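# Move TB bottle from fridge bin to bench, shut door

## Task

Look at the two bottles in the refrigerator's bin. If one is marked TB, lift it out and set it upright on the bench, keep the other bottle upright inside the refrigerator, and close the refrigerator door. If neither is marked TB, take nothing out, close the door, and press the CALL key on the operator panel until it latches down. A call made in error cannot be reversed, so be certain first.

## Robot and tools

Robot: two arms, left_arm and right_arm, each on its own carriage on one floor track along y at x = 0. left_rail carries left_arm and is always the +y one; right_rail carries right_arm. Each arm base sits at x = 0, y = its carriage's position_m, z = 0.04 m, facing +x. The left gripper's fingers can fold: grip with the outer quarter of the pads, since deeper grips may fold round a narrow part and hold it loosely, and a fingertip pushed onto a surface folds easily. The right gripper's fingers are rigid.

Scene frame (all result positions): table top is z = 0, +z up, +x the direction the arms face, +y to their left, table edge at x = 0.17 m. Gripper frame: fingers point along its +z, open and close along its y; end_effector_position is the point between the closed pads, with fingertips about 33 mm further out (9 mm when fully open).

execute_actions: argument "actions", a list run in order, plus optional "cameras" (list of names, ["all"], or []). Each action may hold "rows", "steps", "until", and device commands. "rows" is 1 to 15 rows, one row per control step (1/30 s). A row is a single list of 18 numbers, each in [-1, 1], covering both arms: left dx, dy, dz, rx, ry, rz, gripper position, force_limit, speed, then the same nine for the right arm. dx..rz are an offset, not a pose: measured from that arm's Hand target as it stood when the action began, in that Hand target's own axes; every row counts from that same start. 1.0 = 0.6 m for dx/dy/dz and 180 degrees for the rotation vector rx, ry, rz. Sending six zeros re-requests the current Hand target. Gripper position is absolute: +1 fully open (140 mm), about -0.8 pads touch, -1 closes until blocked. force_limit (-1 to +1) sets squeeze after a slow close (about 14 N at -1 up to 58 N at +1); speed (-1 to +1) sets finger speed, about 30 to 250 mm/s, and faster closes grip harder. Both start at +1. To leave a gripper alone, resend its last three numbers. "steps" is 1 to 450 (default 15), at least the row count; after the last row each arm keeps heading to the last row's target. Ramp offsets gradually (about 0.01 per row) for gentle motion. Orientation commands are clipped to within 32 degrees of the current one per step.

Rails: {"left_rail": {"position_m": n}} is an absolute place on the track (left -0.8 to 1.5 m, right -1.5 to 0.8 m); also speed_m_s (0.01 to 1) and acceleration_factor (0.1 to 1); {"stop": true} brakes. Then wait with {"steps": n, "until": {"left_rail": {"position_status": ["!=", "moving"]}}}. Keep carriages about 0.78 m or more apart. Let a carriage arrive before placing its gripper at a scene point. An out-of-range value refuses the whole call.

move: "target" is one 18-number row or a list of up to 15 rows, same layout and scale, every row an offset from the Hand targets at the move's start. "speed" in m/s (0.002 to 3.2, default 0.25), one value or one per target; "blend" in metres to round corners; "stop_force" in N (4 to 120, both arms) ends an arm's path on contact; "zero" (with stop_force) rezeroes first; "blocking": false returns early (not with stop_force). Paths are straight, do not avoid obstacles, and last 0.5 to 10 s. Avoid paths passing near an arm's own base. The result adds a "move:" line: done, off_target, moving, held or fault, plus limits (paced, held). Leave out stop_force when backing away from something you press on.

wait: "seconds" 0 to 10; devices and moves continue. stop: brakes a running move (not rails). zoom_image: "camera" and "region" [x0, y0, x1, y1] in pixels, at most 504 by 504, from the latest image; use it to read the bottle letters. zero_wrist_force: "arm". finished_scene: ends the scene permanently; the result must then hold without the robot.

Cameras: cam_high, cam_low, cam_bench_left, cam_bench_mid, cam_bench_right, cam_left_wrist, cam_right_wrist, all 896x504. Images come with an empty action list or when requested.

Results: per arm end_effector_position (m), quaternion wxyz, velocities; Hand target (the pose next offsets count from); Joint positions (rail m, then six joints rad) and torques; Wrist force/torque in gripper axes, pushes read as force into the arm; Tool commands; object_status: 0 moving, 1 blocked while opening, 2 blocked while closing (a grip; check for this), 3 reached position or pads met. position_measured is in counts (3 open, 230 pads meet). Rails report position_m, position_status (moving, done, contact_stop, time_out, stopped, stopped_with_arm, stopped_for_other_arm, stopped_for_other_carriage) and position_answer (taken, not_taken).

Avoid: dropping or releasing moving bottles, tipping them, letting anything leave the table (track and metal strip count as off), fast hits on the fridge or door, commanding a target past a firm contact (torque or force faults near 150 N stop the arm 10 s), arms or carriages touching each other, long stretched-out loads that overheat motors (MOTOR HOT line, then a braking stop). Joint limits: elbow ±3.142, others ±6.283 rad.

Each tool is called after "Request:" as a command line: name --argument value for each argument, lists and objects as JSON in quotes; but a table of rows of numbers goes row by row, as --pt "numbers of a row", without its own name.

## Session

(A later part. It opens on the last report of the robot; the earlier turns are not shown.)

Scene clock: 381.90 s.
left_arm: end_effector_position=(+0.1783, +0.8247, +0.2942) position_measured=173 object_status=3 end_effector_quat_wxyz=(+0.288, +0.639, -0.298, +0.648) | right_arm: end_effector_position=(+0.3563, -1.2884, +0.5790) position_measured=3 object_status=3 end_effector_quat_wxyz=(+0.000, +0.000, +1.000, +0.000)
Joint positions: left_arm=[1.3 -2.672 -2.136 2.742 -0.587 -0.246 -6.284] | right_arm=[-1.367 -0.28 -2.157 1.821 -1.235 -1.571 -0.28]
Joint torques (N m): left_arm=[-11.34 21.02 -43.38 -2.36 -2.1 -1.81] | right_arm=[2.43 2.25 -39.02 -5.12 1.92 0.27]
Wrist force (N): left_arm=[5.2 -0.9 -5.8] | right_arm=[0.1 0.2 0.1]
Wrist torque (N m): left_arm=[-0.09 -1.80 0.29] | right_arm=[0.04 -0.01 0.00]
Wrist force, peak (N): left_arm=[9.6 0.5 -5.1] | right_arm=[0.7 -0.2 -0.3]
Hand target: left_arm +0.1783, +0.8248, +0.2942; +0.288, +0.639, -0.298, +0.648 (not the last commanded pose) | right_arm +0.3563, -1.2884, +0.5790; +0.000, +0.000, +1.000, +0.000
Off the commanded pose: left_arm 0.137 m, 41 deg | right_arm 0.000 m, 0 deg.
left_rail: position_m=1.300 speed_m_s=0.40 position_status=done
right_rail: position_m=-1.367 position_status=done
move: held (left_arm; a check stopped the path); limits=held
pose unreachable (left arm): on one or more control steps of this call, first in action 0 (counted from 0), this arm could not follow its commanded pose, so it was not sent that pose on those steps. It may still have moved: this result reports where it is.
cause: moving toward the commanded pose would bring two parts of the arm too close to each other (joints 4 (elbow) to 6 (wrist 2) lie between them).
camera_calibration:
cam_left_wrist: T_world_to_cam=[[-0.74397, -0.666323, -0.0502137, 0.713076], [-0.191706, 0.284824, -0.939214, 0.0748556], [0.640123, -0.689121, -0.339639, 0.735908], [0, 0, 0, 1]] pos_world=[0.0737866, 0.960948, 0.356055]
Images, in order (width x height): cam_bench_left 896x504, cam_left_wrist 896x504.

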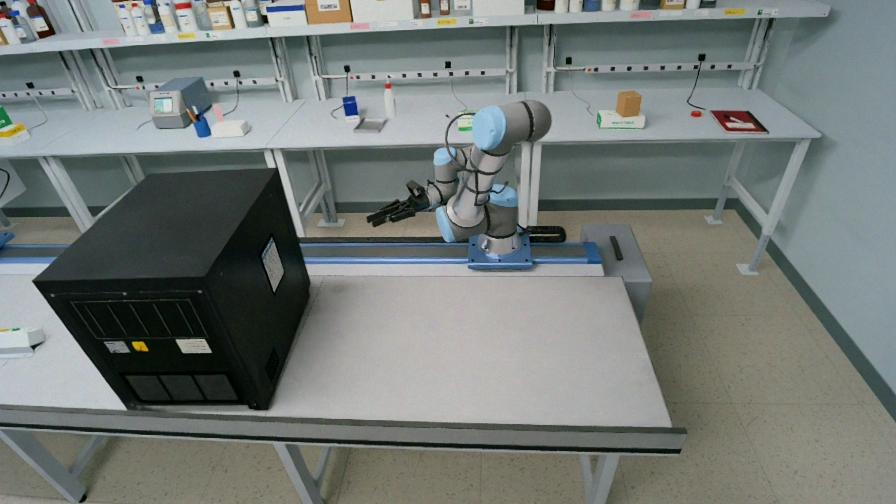

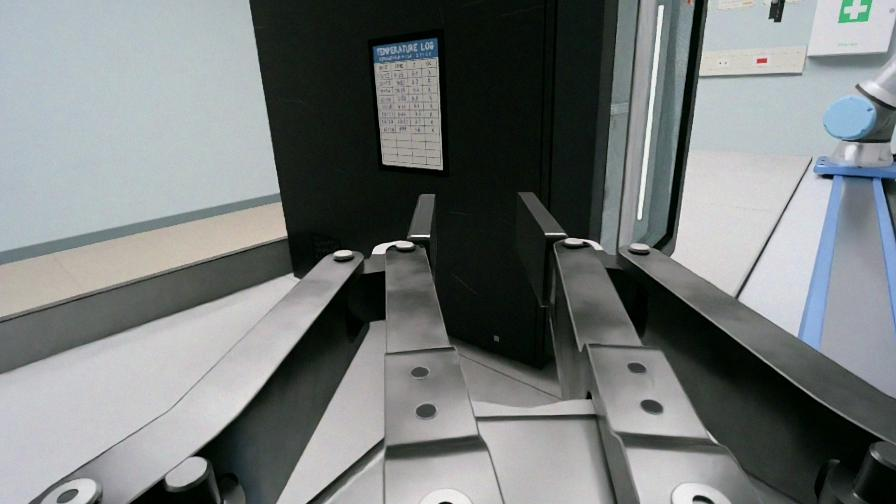

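Request:
move --pt "0.01 0.241 0.1543 0 0 0 -0.35 -1 -1 0 0 0 0 0 0 1 1 1" --pt "0.01 0.1748 0.3445 -0.228 0 0 -0.35 -1 -1 0 0 0 0 0 0 1 1 1" --speed 0.3 --blend '[0.04,0]' --cameras '["cam_left_wrist","cam_bench_left"]'

Scene clock: 395.40 s.
left_arm: end_effector_position=(+0.2348, +0.6000, +0.2992) position_measured=173 object_status=3 end_effector_quat_wxyz=(+0.493, +0.498, -0.506, +0.502) | right_arm: end_effector_position=(+0.3563, -1.2884, +0.5790) position_measured=3 object_status=3 end_effector_quat_wxyz=(+0.000, +0.000, +1.000, +0.000)
Joint positions: left_arm=[1.3 -1.41 -1.576 2.38 -0.795 1.731 -6.264] | right_arm=[-1.367 -0.28 -2.157 1.821 -1.235 -1.571 -0.28]
Joint torques (N m): left_arm=[10.11 -23.11 -42.05 -0.68 2.16 2.34] | right_arm=[0.82 2.47 -38.48 -5.36 1.7 0.51]
Wrist force (N): left_arm=[5.7 -0.5 -5.6] | right_arm=[0.0 0.1 -0.2]
Wrist torque (N m): left_arm=[0.02 -1.91 0.05] | right_arm=[0.02 0.00 -0.01]
Wrist force, peak (N): left_arm=[5.4 -2.2 -6.2] | right_arm=[0.5 0.2 -0.4]
Hand target: left_arm +0.2348, +0.6000, +0.2992; +0.493, +0.498, -0.506, +0.502 | right_arm +0.3563, -1.2884, +0.5790; +0.000, +0.000, +1.000, +0.000
Off the commanded pose: left_arm 0.000 m, 0 deg | right_arm 0.000 m, 0 deg.
left_rail: position_m=1.300 speed_m_s=0.40 position_status=done
right_rail: position_m=-1.367 position_status=done
move: done
camera_calibration:
cam_left_wrist: T_world_to_cam=[[-0.998697, -0.0140609, -0.0490537, 0.27373], [0.0409287, 0.3534, -0.934577, 0.0572566], [0.0304765, -0.935367, -0.352364, 0.841227], [0, 0, 0, 1]] pos_world=[0.245392, 0.77047, 0.363356]
Images, in order (width x height): cam_bench_left 896x504, cam_left_wrist 896x504.

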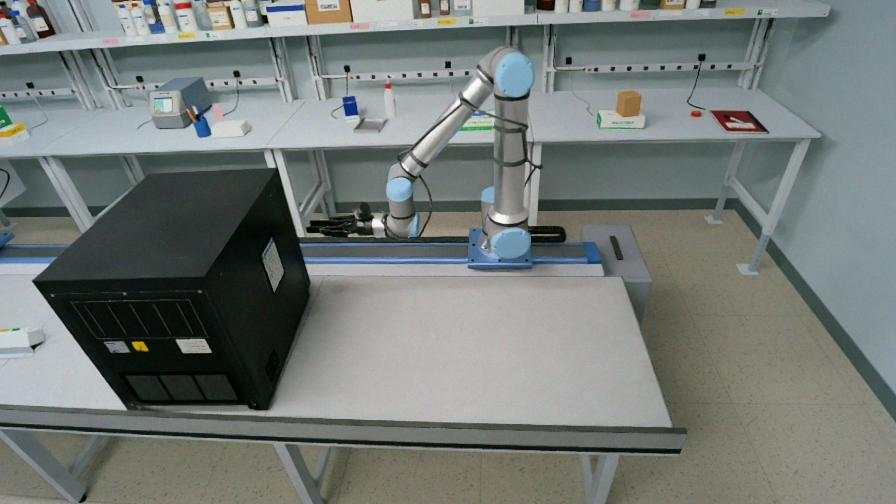

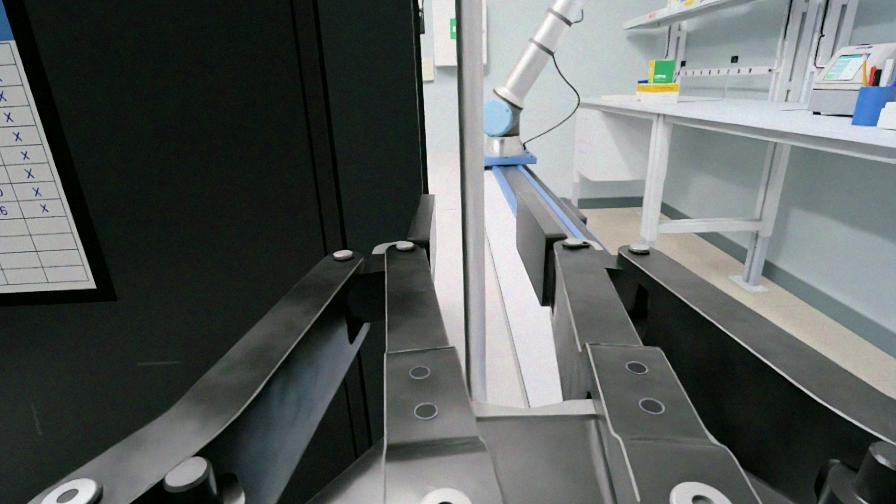

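Request:
move --pt "0 0 0.145 0 0 0 -0.35 -1 -1 0 0 0 0 0 0 1 1 1" --pt "0 0.1263 0.17 0.0444 0 0 -0.35 -1 -1 0 0 0 0 0 0 1 1 1" --pt "0 0.3022 0.2533 0.1111 0 0 -0.35 -1 -1 0 0 0 0 0 0 1 1 1" --pt "0 0.4508 0.3778 0.1778 0 0 -0.35 -1 -1 0 0 0 0 0 0 1 1 1" --speed '[0.1,0.06,0.12,0.12]' --blend '[0.01,0.02,0.02,0]' --cameras '["cam_left_wrist","cam_bench_left"]'

Scene clock: 426.90 s.
left_arm: end_effector_position=(-0.0355, +0.3734, +0.2926) position_measured=173 object_status=3 end_effector_quat_wxyz=(+0.337, +0.614, -0.349, +0.622) | right_arm: end_effector_position=(+0.3563, -1.2884, +0.5790) position_measured=3 object_status=3 end_effector_quat_wxyz=(+0.000, +0.000, +1.000, +0.000)
Joint positions: left_arm=[1.3 -2.159 -1.199 1.926 -0.731 0.424 -6.26] | right_arm=[-1.367 -0.28 -2.157 1.821 -1.235 -1.571 -0.28]
Joint torques (N m): left_arm=[-10.41 -55.96 -42.59 1.43 -1.67 -2.09] | right_arm=[2.9 3.7 -38.85 -5.76 2.11 0.75]
Wrist force (N): left_arm=[5.0 -0.4 -5.6] | right_arm=[0.3 0.0 0.0]
Wrist torque (N m): left_arm=[0.04 -1.76 0.26] | right_arm=[0.00 -0.07 0.00]
Wrist force, peak (N): left_arm=[5.9 -11.1 -10.0] | right_arm=[0.3 0.2 -0.6]
Hand target: left_arm -0.0356, +0.3733, +0.2926; +0.337, +0.615, -0.348, +0.622 | right_arm +0.3563, -1.2884, +0.5790; +0.000, +0.000, +1.000, +0.000
Off the commanded pose: left_arm 0.000 m, 0 deg | right_arm 0.000 m, 0 deg.
left_rail: position_m=1.300 speed_m_s=0.40 position_status=done
right_rail: position_m=-1.367 position_status=done
move: done
camera_calibration:
cam_left_wrist: T_world_to_cam=[[-0.839394, -0.541143, -0.0508016, 0.203217], [-0.145674, 0.314037, -0.938168, 0.151324], [0.523637, -0.780093, -0.342431, 0.591839], [0, 0, 0, 1]] pos_world=[-0.117286, 0.524138, 0.354955]
Images, in order (width x height): cam_bench_left 896x504, cam_left_wrist 896x504.

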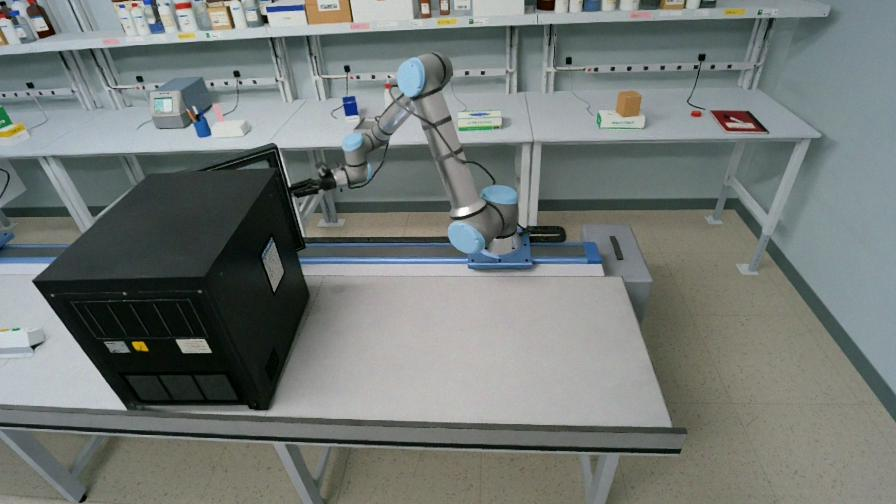

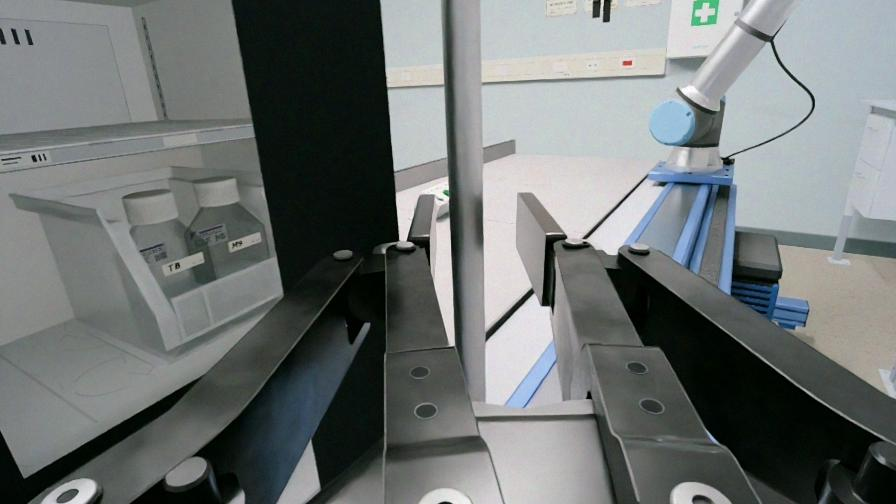

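Request:
move --pt "0.012 0.1788 0.0757 0.0667 0 0 -0.35 -1 -1 0 0 0 0 0 0 1 1 1" --pt "0.012 0.332 0.1953 0.1333 0 0 -0.35 -1 -1 0 0 0 0 0 0 1 1 1" --pt "0.012 0.3732 0.245 0.15 0 0 -0.35 -1 -1 0 0 0 0 0 0 1 1 1" --speed 0.12 --blend '[0.02,0.02,0]' --cameras '["cam_left_wrist","cam_bench_left"]'

Scene clock: 442.47 s.
left_arm: end_effector_position=(-0.1476, +0.1299, +0.2957) position_measured=173 object_status=3 end_effector_quat_wxyz=(+0.185, +0.682, -0.197, +0.680) | right_arm: end_effector_position=(+0.3563, -1.2884, +0.5790) position_measured=3 object_status=3 end_effector_quat_wxyz=(+0.000, +0.000, +1.000, +0.000)
Joint positions: left_arm=[1.3 -2.148 -0.632 0.93 -0.558 -0.031 -6.008] | right_arm=[-1.367 -0.28 -2.157 1.821 -1.235 -1.571 -0.28]
Joint torques (N m): left_arm=[11.8 -105.04 -51.41 1.38 -0.72 -2.13] | right_arm=[2.14 5.34 -36.9 -5.99 2.22 0.92]
Wrist force (N): left_arm=[4.3 -0.4 -5.8] | right_arm=[0.2 -0.1 -0.4]
Wrist torque (N m): left_arm=[0.10 -1.61 0.26] | right_arm=[-0.03 -0.05 0.00]
Wrist force, peak (N): left_arm=[5.5 -4.2 -6.5] | right_arm=[0.3 0.1 -0.7]
Hand target: left_arm -0.1477, +0.1299, +0.2957; +0.184, +0.676, -0.194, +0.686 | right_arm +0.3563, -1.2884, +0.5790; +0.000, +0.000, +1.000, +0.000
Off the commanded pose: left_arm 0.000 m, 1 deg | right_arm 0.000 m, 0 deg.
left_rail: position_m=1.300 speed_m_s=0.40 position_status=done
right_rail: position_m=-1.367 position_status=done
move: done; blend cut to 0.0194 m at target 2
camera_calibration:
cam_left_wrist: T_world_to_cam=[[-0.507414, -0.860349, -0.0482794, 0.0673481], [-0.280395, 0.21783, -0.934841, 0.206065], [0.814807, -0.460814, -0.351768, 0.465835], [0, 0, 0, 1]] pos_world=[-0.287612, 0.227719, 0.359756]
Images, in order (width x height): cam_bench_left 896x504, cam_left_wrist 896x504.

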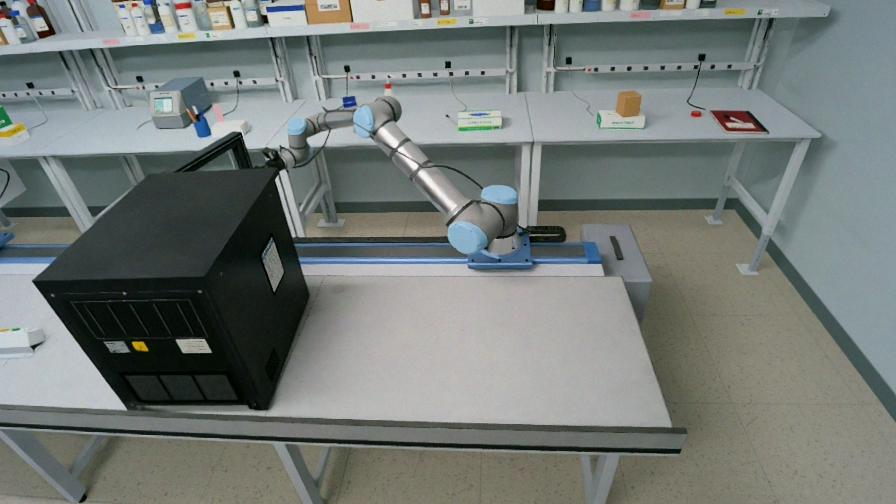

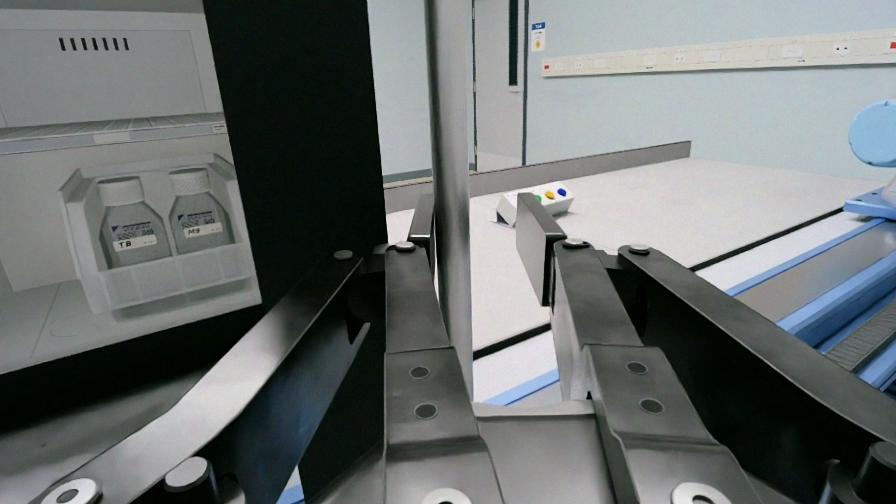

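Request:
move --target '[0,0,-0.2,0,0,0,-0.35,-1,-1,0,0,0,0,0,0,1,1,1]' --speed 0.15 --cameras '["cam_left_wrist","cam_bench_left"]'

Request:
wait --seconds 3 --cameras '["cam_left_wrist","cam_bench_left"]'

Scene clock: 453.13 s.
left_arm: end_effector_position=(-0.2505, +0.1918, +0.2945) position_measured=173 object_status=3 end_effector_quat_wxyz=(+0.183, +0.679, -0.195, +0.684) | right_arm: end_effector_position=(+0.3563, -1.2884, +0.5790) position_measured=3 object_status=3 end_effector_quat_wxyz=(+0.000, +0.000, +1.000, +0.000)
Joint positions: left_arm=[1.3 -2.26 -0.577 0.828 -0.233 -0.148 -6.284] | right_arm=[-1.367 -0.28 -2.157 1.821 -1.235 -1.571 -0.28]
Joint torques (N m): left_arm=[-12.45 -107.53 -50.27 3.51 -2.01 -1.78] | right_arm=[-0.71 3 -36.22 -5.21 2.8 1.22]
Wrist force (N): left_arm=[5.5 -0.5 -5.4] | right_arm=[0.0 -0.1 0.0]
Wrist torque (N m): left_arm=[0.04 -1.88 0.29] | right_arm=[-0.03 0.01 -0.01]
Wrist force, peak (N): left_arm=[5.0 -0.4 -7.0] | right_arm=[0.5 0.0 -0.6]
Hand target: left_arm -0.2506, +0.1918, +0.2945; +0.184, +0.676, -0.194, +0.686 | right_arm +0.3563, -1.2884, +0.5790; +0.000, +0.000, +1.000, +0.000
Off the commanded pose: left_arm 0.000 m, 0 deg | right_arm 0.000 m, 0 deg.
left_rail: position_m=1.300 speed_m_s=0.40 position_status=done
right_rail: position_m=-1.367 position_status=done
joint sent to its limit (left arm) — joint 7 (wrist 3), lower limit.
move: done
camera_calibration:
cam_left_wrist: T_world_to_cam=[[-0.502081, -0.863433, -0.0489637, 0.0704237], [-0.27266, 0.211772, -0.938514, 0.16668], [0.820714, -0.45786, -0.34175, 0.575785], [0, 0, 0, 1]] pos_world=[-0.391749, 0.289137, 0.356655]
Images, in order (width x height): cam_bench_left 896x504, cam_left_wrist 896x504.

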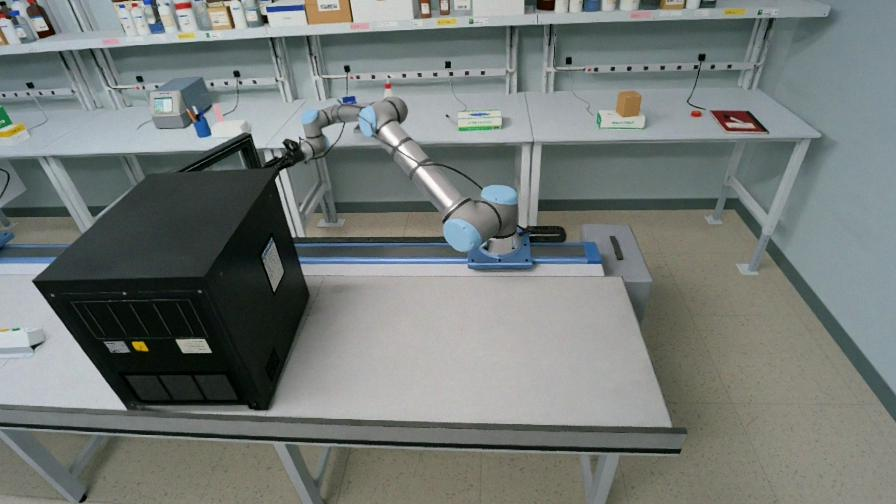

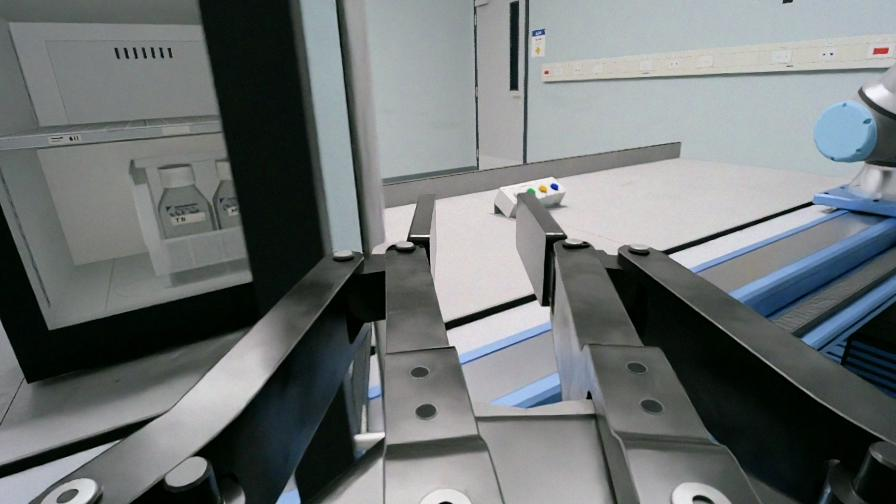

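Scene clock: 456.13 s.
left_arm: end_effector_position=(-0.2505, +0.1918, +0.2945) position_measured=173 object_status=3 end_effector_quat_wxyz=(+0.183, +0.679, -0.195, +0.684) | right_arm: end_effector_position=(+0.3563, -1.2884, +0.5790) position_measured=3 object_status=3 end_effector_quat_wxyz=(+0.000, +0.000, +1.000, +0.000)
Joint positions: left_arm=[1.3 -2.26 -0.577 0.828 -0.232 -0.148 -6.284] | right_arm=[-1.367 -0.28 -2.157 1.821 -1.235 -1.571 -0.28]
Joint torques (N m): left_arm=[-11.46 -110.74 -50.61 3.08 -2.15 -2.31] | right_arm=[1.85 3.73 -35.84 -5.63 2.79 1.14]
Wrist force (N): left_arm=[5.2 -0.7 -5.3] | right_arm=[0.0 0.2 -0.5]
Wrist torque (N m): left_arm=[-0.02 -1.81 0.28] | right_arm=[0.07 0.01 0.00]
Wrist force, peak (N): left_arm=[5.6 -0.4 -5.8] | right_arm=[0.2 0.6 0.1]
Hand target: left_arm -0.2506, +0.1918, +0.2945; +0.184, +0.676, -0.194, +0.686 | right_arm +0.3563, -1.2884, +0.5790; +0.000, +0.000, +1.000, +0.000
Tool commands: left_gripper/position=-0.35 left_gripper/force_limit=-1.0 left_gripper/speed=-1.0 right_gripper/position=+1.0 right_gripper/force_limit=+1.0 right_gripper/speed=+1.0
Off the commanded pose: left_arm 0.000 m, 0 deg | right_arm 0.000 m, 0 deg.
left_rail: position_m=1.300 speed_m_s=0.40 position_status=done
right_rail: position_m=-1.367 position_status=done
wait: 3.00 s
camera_calibration:
cam_left_wrist: T_world_to_cam=[[-0.502081, -0.863433, -0.0489637, 0.0703735], [-0.27266, 0.211772, -0.938514, 0.166653], [0.820714, -0.45786, -0.34175, 0.575867], [0, 0, 0, 1]] pos_world=[-0.391849, 0.289137, 0.356655]
Images, in order (width x height): cam_bench_left 896x504, cam_left_wrist 896x504.

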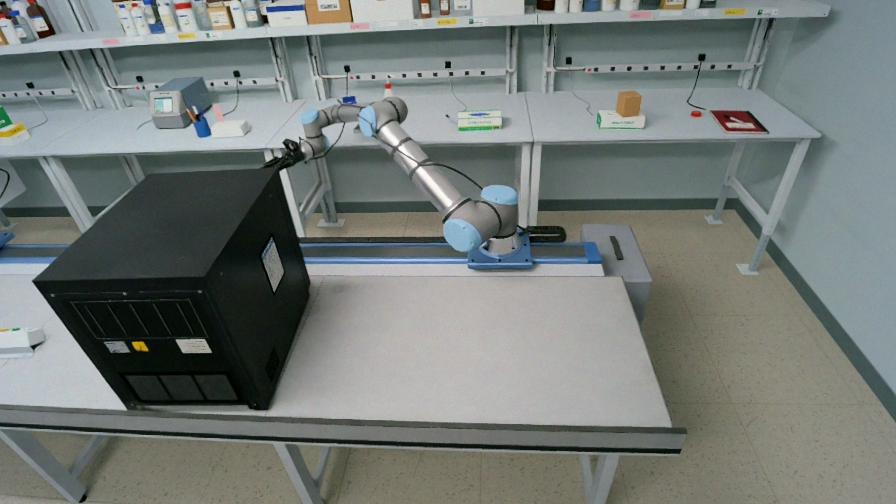

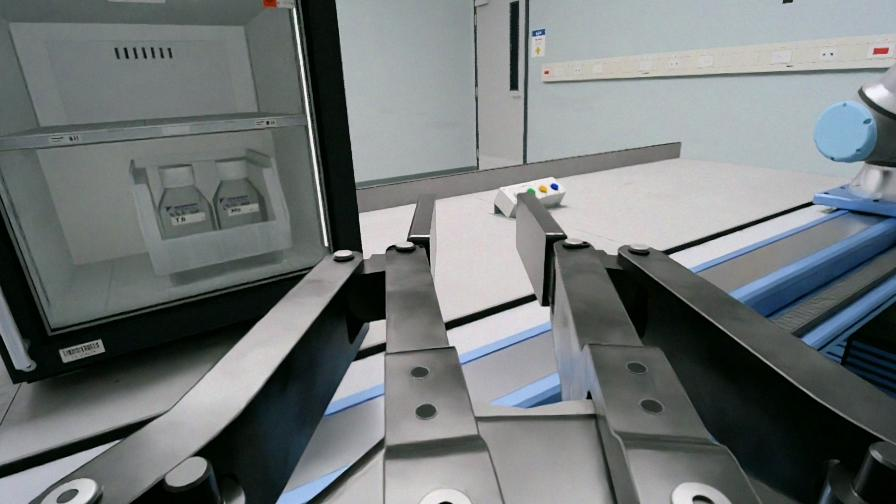

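Request:
move --pt "0 -0.334 -0.1034 0 0 0.667 -0.2 -1 -1 0 0 0 0 0 0 1 1 1" --pt "0 -0.6687 -0.2068 0 0 -0.667 -0.2 -1 -1 0 0 0 0 0 0 1 1 1" --pt "0 -0.6687 -0.2068 0 0 0 -0.2 -1 -1 0 0 0 0 0 0 1 1 1" --speed 0.6 --blend '[0.05,0.0,0]'

Scene clock: 488.80 s.
left_arm: end_effector_position=(-0.1503, +0.5995, +0.2997) position_measured=154 object_status=3 end_effector_quat_wxyz=(+0.184, +0.676, -0.193, +0.687) | right_arm: end_effector_position=(+0.3563, -1.2884, +0.5790) position_measured=3 object_status=3 end_effector_quat_wxyz=(+0.000, +0.000, +1.000, +0.000)
Joint positions: left_arm=[1.3 -2.527 -1.181 1.889 -0.681 -0.416 -0.008] | right_arm=[-1.367 -0.28 -2.157 1.821 -1.235 -1.571 -0.28]
Joint torques (N m): left_arm=[11.87 -81.74 -27.85 -1.26 -1.92 2.16] | right_arm=[1.81 4.13 -37 -5.41 2.83 1.02]
Wrist force (N): left_arm=[5.5 -0.6 -5.5] | right_arm=[-0.3 0.0 -0.4]
Wrist torque (N m): left_arm=[0.01 -1.89 0.04] | right_arm=[0.00 0.07 -0.01]
Wrist force, peak (N): left_arm=[7.3 2.7 -5.7] | right_arm=[0.3 0.1 -0.8]
Hand target: left_arm -0.1503, +0.5996, +0.2997; +0.184, +0.676, -0.194, +0.686 | right_arm +0.3563, -1.2884, +0.5790; +0.000, +0.000, +1.000, +0.000
Off the commanded pose: left_arm 0.000 m, 0 deg | right_arm 0.000 m, 0 deg.
left_rail: position_m=1.300 speed_m_s=0.40 position_status=done
right_rail: position_m=-1.367 position_status=done
move: done

Request:
move --pt "0 -0.3307 0.5494 -0.3278 0 0 -0.2 -1 -1 0 0 0 0 0 0 1 1 1" --pt "0 -0.2072 0.624 -0.3278 0 0 -0.2 -1 -1 0 0 0 0 0 0 1 1 1" --pt "0 -0.1205 0.5285 -0.2833 0 0 -0.2 -1 -1 0 0 0 0 0 0 1 1 1" --pt "0 0.0414 0.4209 -0.2167 0 0 -0.2 -1 -1 0 0 0 0 0 0 1 1 1" --pt "0 0.2245 0.3577 -0.15 0 0 -0.2 -1 -1 0 0 0 0 0 0 1 1 1" --pt "0 0.4179 0.3445 -0.0833 0 0 -0.2 -1 -1 0 0 0 0 0 0 1 1 1" --pt "0 0.6083 0.3815 -0.0167 0 0 -0.2 -1 -1 0 0 0 0 0 0 1 1 1" --speed '[0.4,0.12,0.06,0.14,0.14,0.14,0.14]' --blend '[0.02,0.01,0.02,0.02,0.02,0.02,0]' --cameras '["cam_left_wrist"]'

Scene clock: 511.37 s.
left_arm: end_effector_position=(-0.1420, +0.1688, +0.2962) position_measured=154 object_status=3 end_effector_quat_wxyz=(+0.202, +0.674, -0.213, +0.678) end_effector_velocity=(+0.001, -0.001, +0.000) end_effector_angular_velocity=(-0.002, +0.001, +0.002) | right_arm: end_effector_position=(+0.3563, -1.2884, +0.5790) position_measured=3 object_status=3 end_effector_quat_wxyz=(+0.000, +0.000, +1.000, +0.000)
Joint positions: left_arm=[1.3 -2.164 -0.728 1.117 -0.644 0.003 0.272] | right_arm=[-1.367 -0.28 -2.157 1.821 -1.235 -1.571 -0.28]
Joint velocities: left_arm=[0 0.001 0 -0.001 -0.005 -0.001 0.004] | right_arm=[within noise]
Joint torques (N m): left_arm=[12.75 -100.43 -50.69 -4.44 -1.31 1.84] | right_arm=[0.94 4.29 -35.92 -6.04 2.6 1.51]
Wrist force (N): left_arm=[5.3 0.6 -5.1] | right_arm=[0.2 -0.1 -0.2]
Wrist torque (N m): left_arm=[0.26 -1.80 0.04] | right_arm=[-0.01 -0.04 0.00]
Wrist force, peak (N): left_arm=[5.6 -2.2 -16.0] | right_arm=[0.0 -0.3 -0.7]
Hand target: left_arm -0.1421, +0.1688, +0.2962; +0.202, +0.671, -0.211, +0.681 | right_arm +0.3563, -1.2884, +0.5790; +0.000, +0.000, +1.000, +0.000
Off the commanded pose: left_arm 0.000 m, 1 deg | right_arm 0.000 m, 0 deg.
left_rail: position_m=1.300 speed_m_s=0.40 position_status=done
right_rail: position_m=-1.367 position_status=done
move: done
camera_calibration:
cam_left_wrist: T_world_to_cam=[[-0.548788, -0.834559, -0.048408, 0.093509], [-0.262494, 0.22701, -0.93785, 0.201467], [0.793681, -0.501974, -0.343647, 0.480967], [0, 0, 0, 1]] pos_world=[-0.277534, 0.273737, 0.358755]
Images, in order (width x height): cam_left_wrist 896x504.

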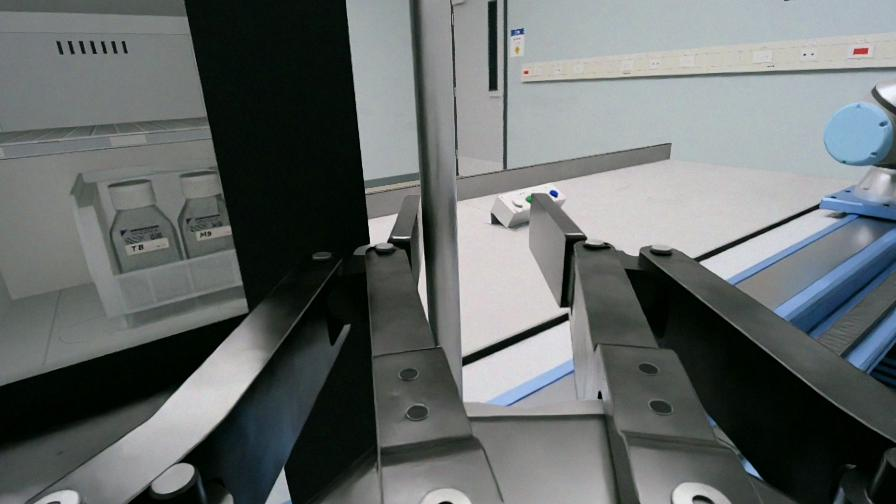

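Request:
execute_actions --actions '[{"left_rail":{"position_m":1.05,"speed_m_s":0.12},"steps":120,"until":{"left_rail":{"position_status":["!=","moving"]}}}]' --cameras '["cam_left_wrist","cam_bench_left","cam_bench_right"]'

Scene clock: 528.57 s.
left_arm: end_effector_position=(-0.1494, +0.1299, +0.2967) position_measured=154 object_status=3 end_effector_quat_wxyz=(+0.205, +0.673, -0.215, +0.677) | right_arm: end_effector_position=(+0.3563, -1.2884, +0.5790) position_measured=3 object_status=3 end_effector_quat_wxyz=(+0.000, +0.000, +1.000, +0.000)
Joint positions: left_arm=[1.261 -2.17 -0.729 1.117 -0.649 0.003 0.275] | right_arm=[-1.367 -0.28 -2.157 1.821 -1.235 -1.571 -0.28]
Joint torques (N m): left_arm=[13.51 -111.88 -44.11 -1.24 1.52 -0.3] | right_arm=[0.73 4.65 -36.56 -5.86 2.22 1.15]
Wrist force (N): left_arm=[-0.5 6.8 -24.4] | right_arm=[0.2 0.1 -0.1]
Wrist torque (N m): left_arm=[1.69 -1.94 -0.30] | right_arm=[0.03 -0.05 0.00]
Wrist force, peak (N): left_arm=[11.5 48.2 -153.8] | right_arm=[0.5 0.3 -0.5]
Hand target: left_arm -0.1494, +0.1299, +0.2967; +0.205, +0.673, -0.215, +0.677 (not the last commanded pose) | right_arm +0.3563, -1.2884, +0.5790; +0.000, +0.000, +1.000, +0.000
Tool commands: left_gripper/position=-0.2 left_gripper/force_limit=-1.0 left_gripper/speed=-1.0 right_gripper/position=+1.0 right_gripper/force_limit=+1.0 right_gripper/speed=+1.0
Off the commanded pose: left_arm 0.007 m, 1 deg | right_arm 0.000 m, 0 deg.
FORCE FAULT: contact force on the left arm reached its limit, and that arm stopped for 10 seconds. The contact can be on any part of that arm, not only on its tool. That arm's remaining commands of this call were not run. That arm's target is now where it stood when the stop ended, not its last command. That arm accepts commands again.
left_rail: position_m=1.261 speed_m_s=0.12 position_status=stopped_with_arm position_answer=taken
right_rail: position_m=-1.367 position_status=done
camera_calibration:
cam_left_wrist: T_world_to_cam=[[-0.554468, -0.830915, -0.0463149, 0.0550601], [-0.261895, 0.227046, -0.938009, 0.208931], [0.789922, -0.507966, -0.343503, 0.467611], [0, 0, 0, 1]] pos_world=[-0.284129, 0.235844, 0.359155]
Images, in order (width x height): cam_bench_left 896x504, cam_bench_right 896x504, cam_left_wrist 896x504.

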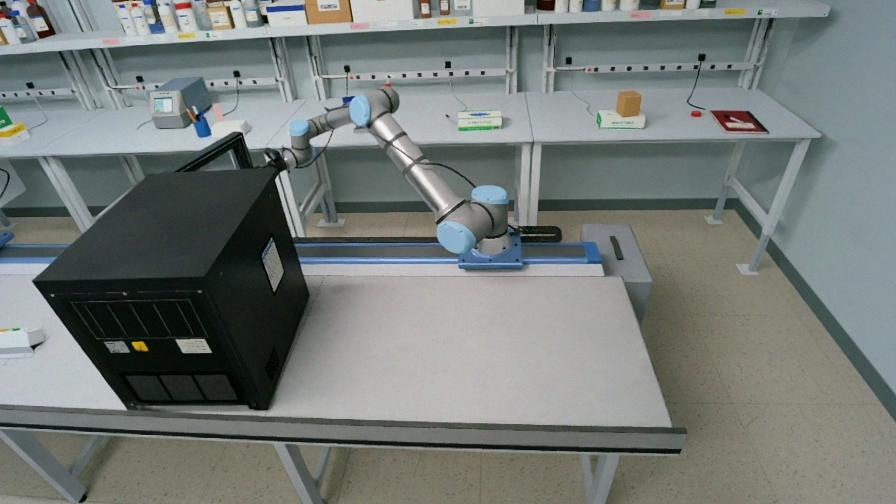

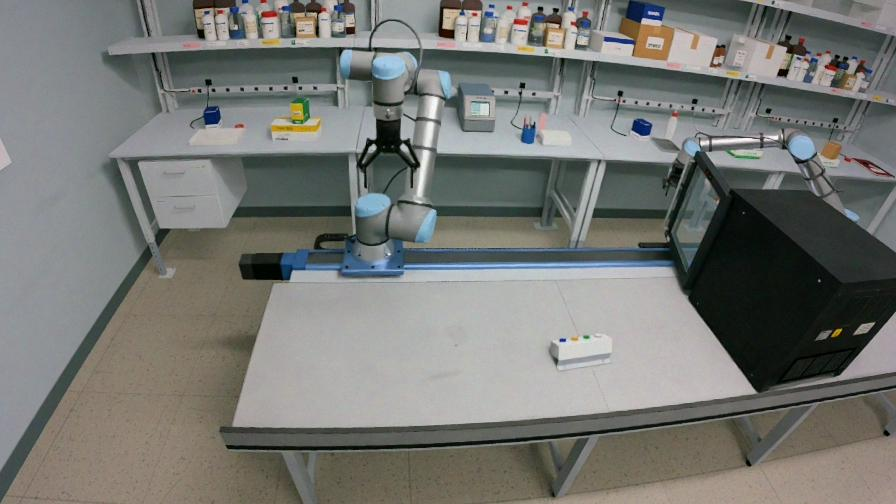

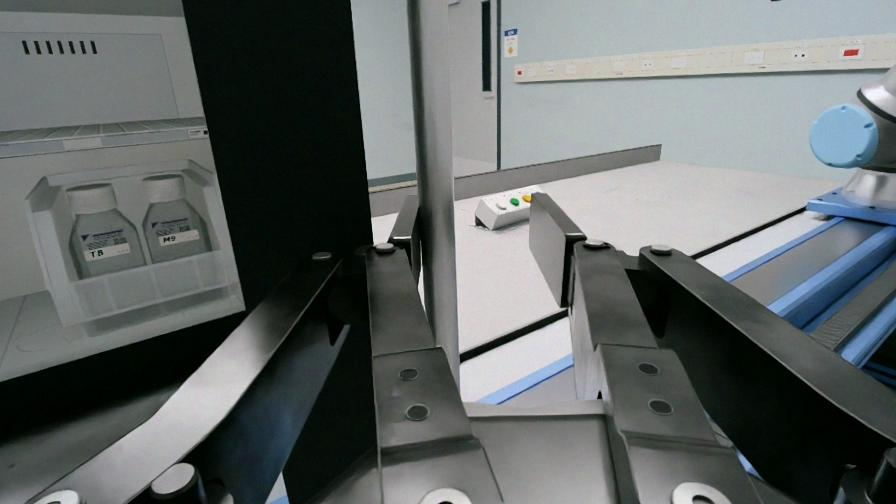

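Request:
execute_actions --actions '[{"right_rail":{"position_m":-0.65,"speed_m_s":0.5,"acceleration_factor":0.5},"steps":120,"until":{"right_rail":{"position_status":["!=","moving"]}}}]'

Request:
move --pt "0 0 0 0 0 0 -0.2 -1 -1 0.51 0.619 0.05 0 0 0.5 0.2 1 0" --pt "0 0 0 0 0 0 -0.2 -1 -1 0.807 0.852 0.265 -0.385 0.385 0.385 0.2 1 0" --speed 0.4 --blend '[0.05,0]' --cameras '["cam_right_wrist","cam_bench_right","cam_left_wrist"]'

Scene clock: 585.60 s.
left_arm: end_effector_position=(-0.1494, +0.1299, +0.2967) position_measured=154 object_status=3 end_effector_quat_wxyz=(+0.205, +0.673, -0.215, +0.677) | right_arm: end_effector_position=(+0.3563, -0.5714, +0.5790) position_measured=3 object_status=3 end_effector_quat_wxyz=(+0.000, +0.000, +1.000, +0.000)
Joint positions: left_arm=[1.261 -2.17 -0.729 1.117 -0.649 0.003 0.275] | right_arm=[-0.65 -0.28 -2.157 1.821 -1.235 -1.571 -0.28]
Joint torques (N m): left_arm=[31.76 -110.58 -43.04 -1.56 0.92 0.01] | right_arm=[2.84 2.09 -37.63 -6.02 2.5 1.16]
Wrist force (N): left_arm=[-1.3 6.1 -22.3] | right_arm=[0.1 -0.1 -0.5]
Wrist torque (N m): left_arm=[1.61 -1.90 -0.32] | right_arm=[-0.01 -0.03 0.00]
Wrist force, peak (N): left_arm=[-1.0 6.9 -23.5] | right_arm=[-0.1 -2.0 -0.2]
Hand target: left_arm -0.1494, +0.1299, +0.2967; +0.205, +0.673, -0.215, +0.677 (not the last commanded pose) | right_arm +0.3563, -0.5714, +0.5790; +0.000, +0.000, +1.000, +0.000
Tool commands: left_gripper/position=-0.2 left_gripper/force_limit=-1.0 left_gripper/speed=-1.0 right_gripper/position=+1.0 right_gripper/force_limit=+1.0 right_gripper/speed=+1.0
Off the commanded pose: left_arm 0.007 m, 1 deg | right_arm 0.000 m, 0 deg.
left_rail: position_m=1.261 speed_m_s=0.12 position_status=stopped_with_arm position_answer=taken
right_rail: position_m=-0.650 speed_m_s=0.50 position_status=done

Scene clock: 591.00 s.
left_arm: end_effector_position=(-0.1494, +0.1299, +0.2967) position_measured=154 object_status=3 end_effector_quat_wxyz=(+0.205, +0.673, -0.215, +0.677) | right_arm: end_effector_position=(-0.1278, -0.0602, +0.4199) position_measured=104 object_status=3 end_effector_quat_wxyz=(+0.500, -0.500, -0.500, -0.500)
Joint positions: left_arm=[1.261 -2.17 -0.729 1.117 -0.649 0.003 0.275] | right_arm=[-0.65 1.374 -1.549 2.751 -4.344 -1.374 3.142]
Joint torques (N m): left_arm=[33.84 -113.3 -42 -1.12 1.19 0.03] | right_arm=[15.47 -5.01 -26.06 -6.06 -3.63 2.17]
Wrist force (N): left_arm=[-1.2 6.1 -22.2] | right_arm=[-0.5 -1.6 2.9]
Wrist torque (N m): left_arm=[1.62 -1.89 -0.32] | right_arm=[-0.53 0.06 -0.02]
Wrist force, peak (N): left_arm=[-1.3 6.1 -22.6] | right_arm=[-0.2 -1.8 3.6]
Hand target: left_arm -0.1494, +0.1299, +0.2967; +0.205, +0.673, -0.215, +0.677 | right_arm -0.1278, -0.0602, +0.4199; +0.500, -0.500, -0.500, -0.500
Off the commanded pose: left_arm 0.000 m, 0 deg | right_arm 0.000 m, 0 deg.
left_rail: position_m=1.261 speed_m_s=0.12 position_status=stopped_with_arm position_answer=taken
right_rail: position_m=-0.650 speed_m_s=0.50 position_status=done
move: done
camera_calibration:
cam_left_wrist: T_world_to_cam=[[-0.554468, -0.830915, -0.0463149, 0.0550601], [-0.261895, 0.227046, -0.938009, 0.208931], [0.789922, -0.507966, -0.343503, 0.467611], [0, 0, 0, 1]] pos_world=[-0.284129, 0.235844, 0.359155]
cam_right_wrist: T_world_to_cam=[[0.998907, -0.00500984, 0.0464797, 0.111259], [0.0410399, -0.382153, -0.923187, 0.360733], [0.0223874, 0.924086, -0.381529, 0.402216], [0, 0, 0, 1]] pos_world=[-0.134946, -0.23327, 0.481311]
Images, in order (width x height): cam_bench_right 896x504, cam_left_wrist 896x504, cam_right_wrist 896x504.

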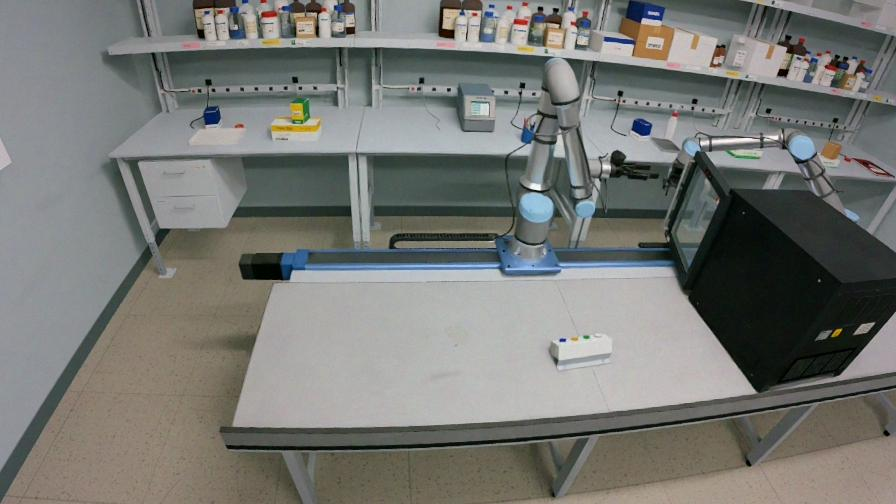

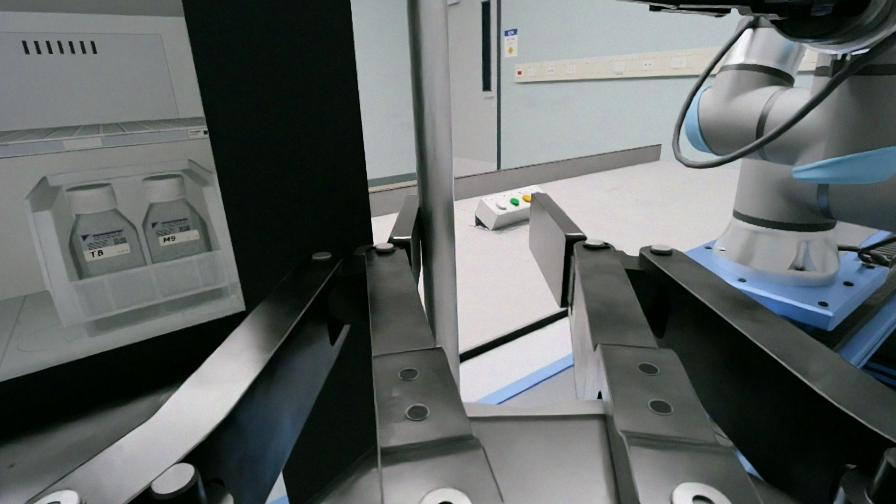

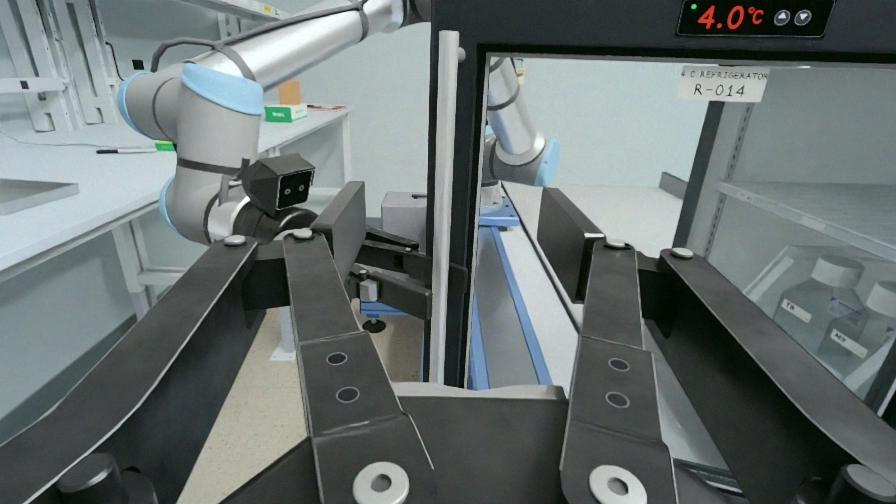

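Request:
move --target '[0,0,0,0,0,0,-0.2,-1,-1,0.033,-0.015,0.308,0,0,0,0.0,1,0]' --speed 0.12 --stop_force 20 --cameras '["cam_right_wrist","cam_left_wrist"]'

Scene clock: 603.13 s.
left_arm: end_effector_position=(-0.1494, +0.1299, +0.2967) position_measured=154 object_status=3 end_effector_quat_wxyz=(+0.205, +0.673, -0.215, +0.677) | right_arm: end_effector_position=(-0.1368, +0.1246, +0.4398) position_measured=129 object_status=3 end_effector_quat_wxyz=(+0.500, -0.500, -0.500, -0.500)
Joint positions: left_arm=[1.261 -2.17 -0.729 1.117 -0.649 0.003 0.275] | right_arm=[-0.65 1.484 -1.342 2.398 -4.198 -1.484 3.142]
Joint torques (N m): left_arm=[33.33 -112.45 -41.05 -0.89 0.77 -0.43] | right_arm=[12.89 -27.43 -31.33 0.75 -3.99 -1.35]
Wrist force (N): left_arm=[-1.0 6.3 -22.1] | right_arm=[-0.5 -1.4 3.1]
Wrist torque (N m): left_arm=[1.65 -1.93 -0.32] | right_arm=[-0.45 0.06 -0.02]
Wrist force, peak (N): left_arm=[-1.2 6.5 -22.5] | right_arm=[-0.1 -1.3 4.2]
Hand target: left_arm -0.1494, +0.1299, +0.2967; +0.205, +0.673, -0.215, +0.677 | right_arm -0.1368, +0.1246, +0.4398; +0.500, -0.500, -0.500, -0.500
Off the commanded pose: left_arm 0.000 m, 0 deg | right_arm 0.000 m, 0 deg.
left_rail: position_m=1.261 speed_m_s=0.12 position_status=stopped_with_arm position_answer=taken
right_rail: position_m=-0.650 speed_m_s=0.50 position_status=done
move: done
camera_calibration:
cam_left_wrist: T_world_to_cam=[[-0.554468, -0.830915, -0.0463149, 0.0550601], [-0.261895, 0.227046, -0.938009, 0.208931], [0.789922, -0.507966, -0.343503, 0.467611], [0, 0, 0, 1]] pos_world=[-0.284129, 0.235844, 0.359155]
cam_right_wrist: T_world_to_cam=[[0.998904, -0.0051123, 0.046516, 0.120231], [0.0410392, -0.38195, -0.923271, 0.450055], [0.0224868, 0.924169, -0.381322, 0.239116], [0, 0, 0, 1]] pos_world=[-0.143946, -0.04847, 0.501111]
Images, in order (width x height): cam_left_wrist 896x504, cam_right_wrist 896x504.

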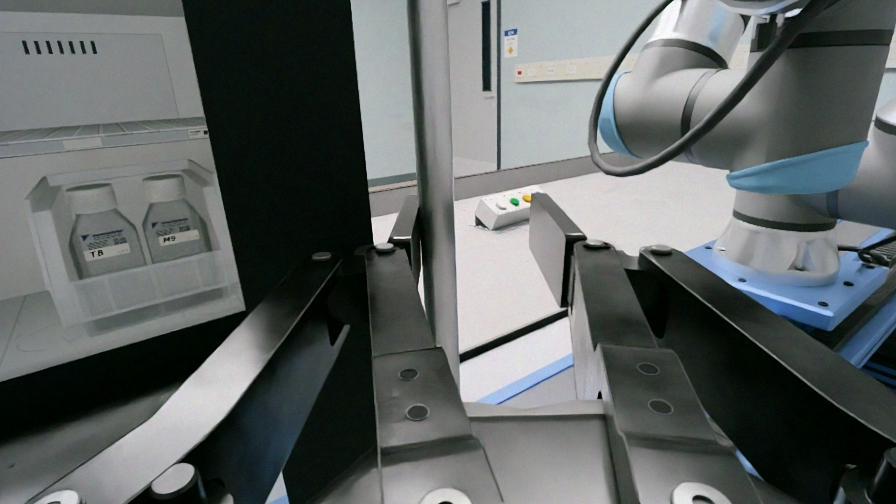

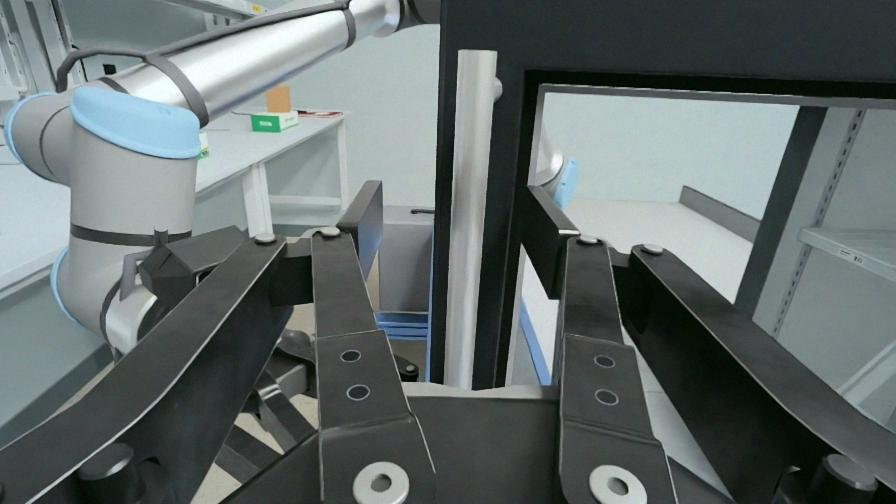

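Request:
execute_actions --actions '[{"rows":[[0,0,0,0,0,0,-0.2,-1,-1,0,0.013,0,0,0,0,0,-0.6,-1]],"steps":20},{"rows":[[0,0,0,0,0,0,-0.2,-1,-1,0,0,0,0,0,0,-1,-0.6,-1]],"steps":110}]' --cameras '["cam_right_wrist","cam_left_wrist"]'

Scene clock: 614.67 s.
left_arm: end_effector_position=(-0.1493, +0.1299, +0.2967) position_measured=154 object_status=3 end_effector_quat_wxyz=(+0.205, +0.673, -0.215, +0.677) | right_arm: end_effector_position=(-0.1290, +0.1246, +0.4398) position_measured=208 object_status=2 end_effector_quat_wxyz=(+0.500, -0.500, -0.500, -0.500)
Joint positions: left_arm=[1.261 -2.17 -0.729 1.117 -0.649 0.003 0.275] | right_arm=[-0.65 1.465 -1.345 2.402 -4.2 -1.465 3.142]
Joint torques (N m): left_arm=[10 -114.95 -41.31 -1 1 -0.22] | right_arm=[-27.21 -47.78 -15.56 0.68 -17.8 1.09]
Wrist force (N): left_arm=[3.2 1.9 -19.0] | right_arm=[2.2 -38.1 6.7]
Wrist torque (N m): left_arm=[1.43 -1.96 -0.18] | right_arm=[-0.26 0.01 0.04]
Wrist force, peak (N): left_arm=[-1.1 6.4 -22.5] | right_arm=[2.2 -38.6 6.6]
Hand target: left_arm -0.1494, +0.1299, +0.2967; +0.205, +0.673, -0.215, +0.677 | right_arm -0.1290, +0.1246, +0.4398; +0.500, -0.500, -0.500, -0.500
Off the commanded pose: left_arm 0.000 m, 0 deg | right_arm 0.000 m, 0 deg.
left_rail: position_m=1.261 speed_m_s=0.12 position_status=stopped_with_arm position_answer=taken
right_rail: position_m=-0.650 speed_m_s=0.50 position_status=done
camera_calibration:
cam_left_wrist: T_world_to_cam=[[-0.554468, -0.830915, -0.0463149, 0.054977], [-0.261895, 0.227046, -0.938009, 0.208953], [0.789922, -0.507966, -0.343503, 0.46756], [0, 0, 0, 1]] pos_world=[-0.284129, 0.235744, 0.359155]
cam_right_wrist: T_world_to_cam=[[0.998904, -0.0051123, 0.046516, 0.112439], [0.0410392, -0.38195, -0.923271, 0.449735], [0.0224868, 0.924169, -0.381322, 0.23894], [0, 0, 0, 1]] pos_world=[-0.136146, -0.04847, 0.501111]
Images, in order (width x height): cam_left_wrist 896x504, cam_right_wrist 896x504.

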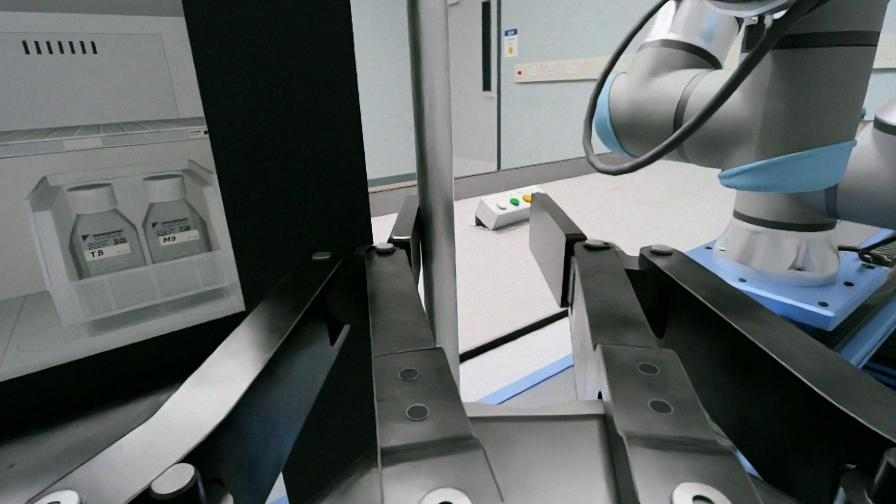

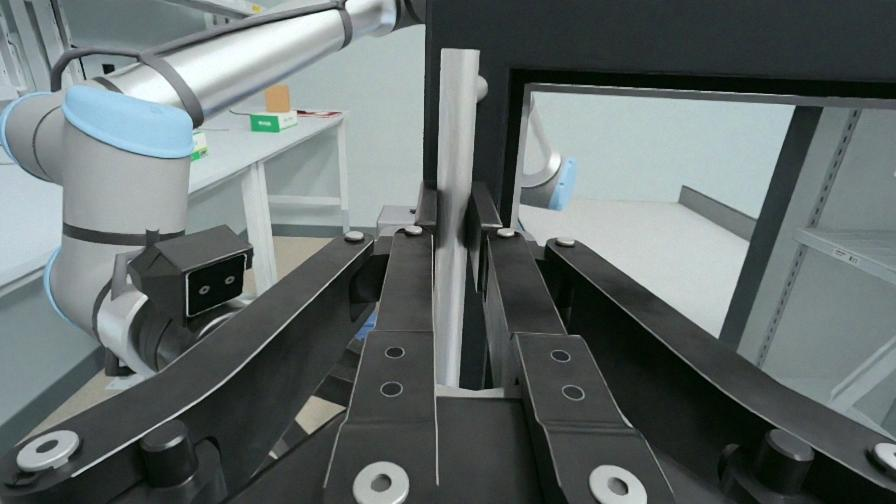

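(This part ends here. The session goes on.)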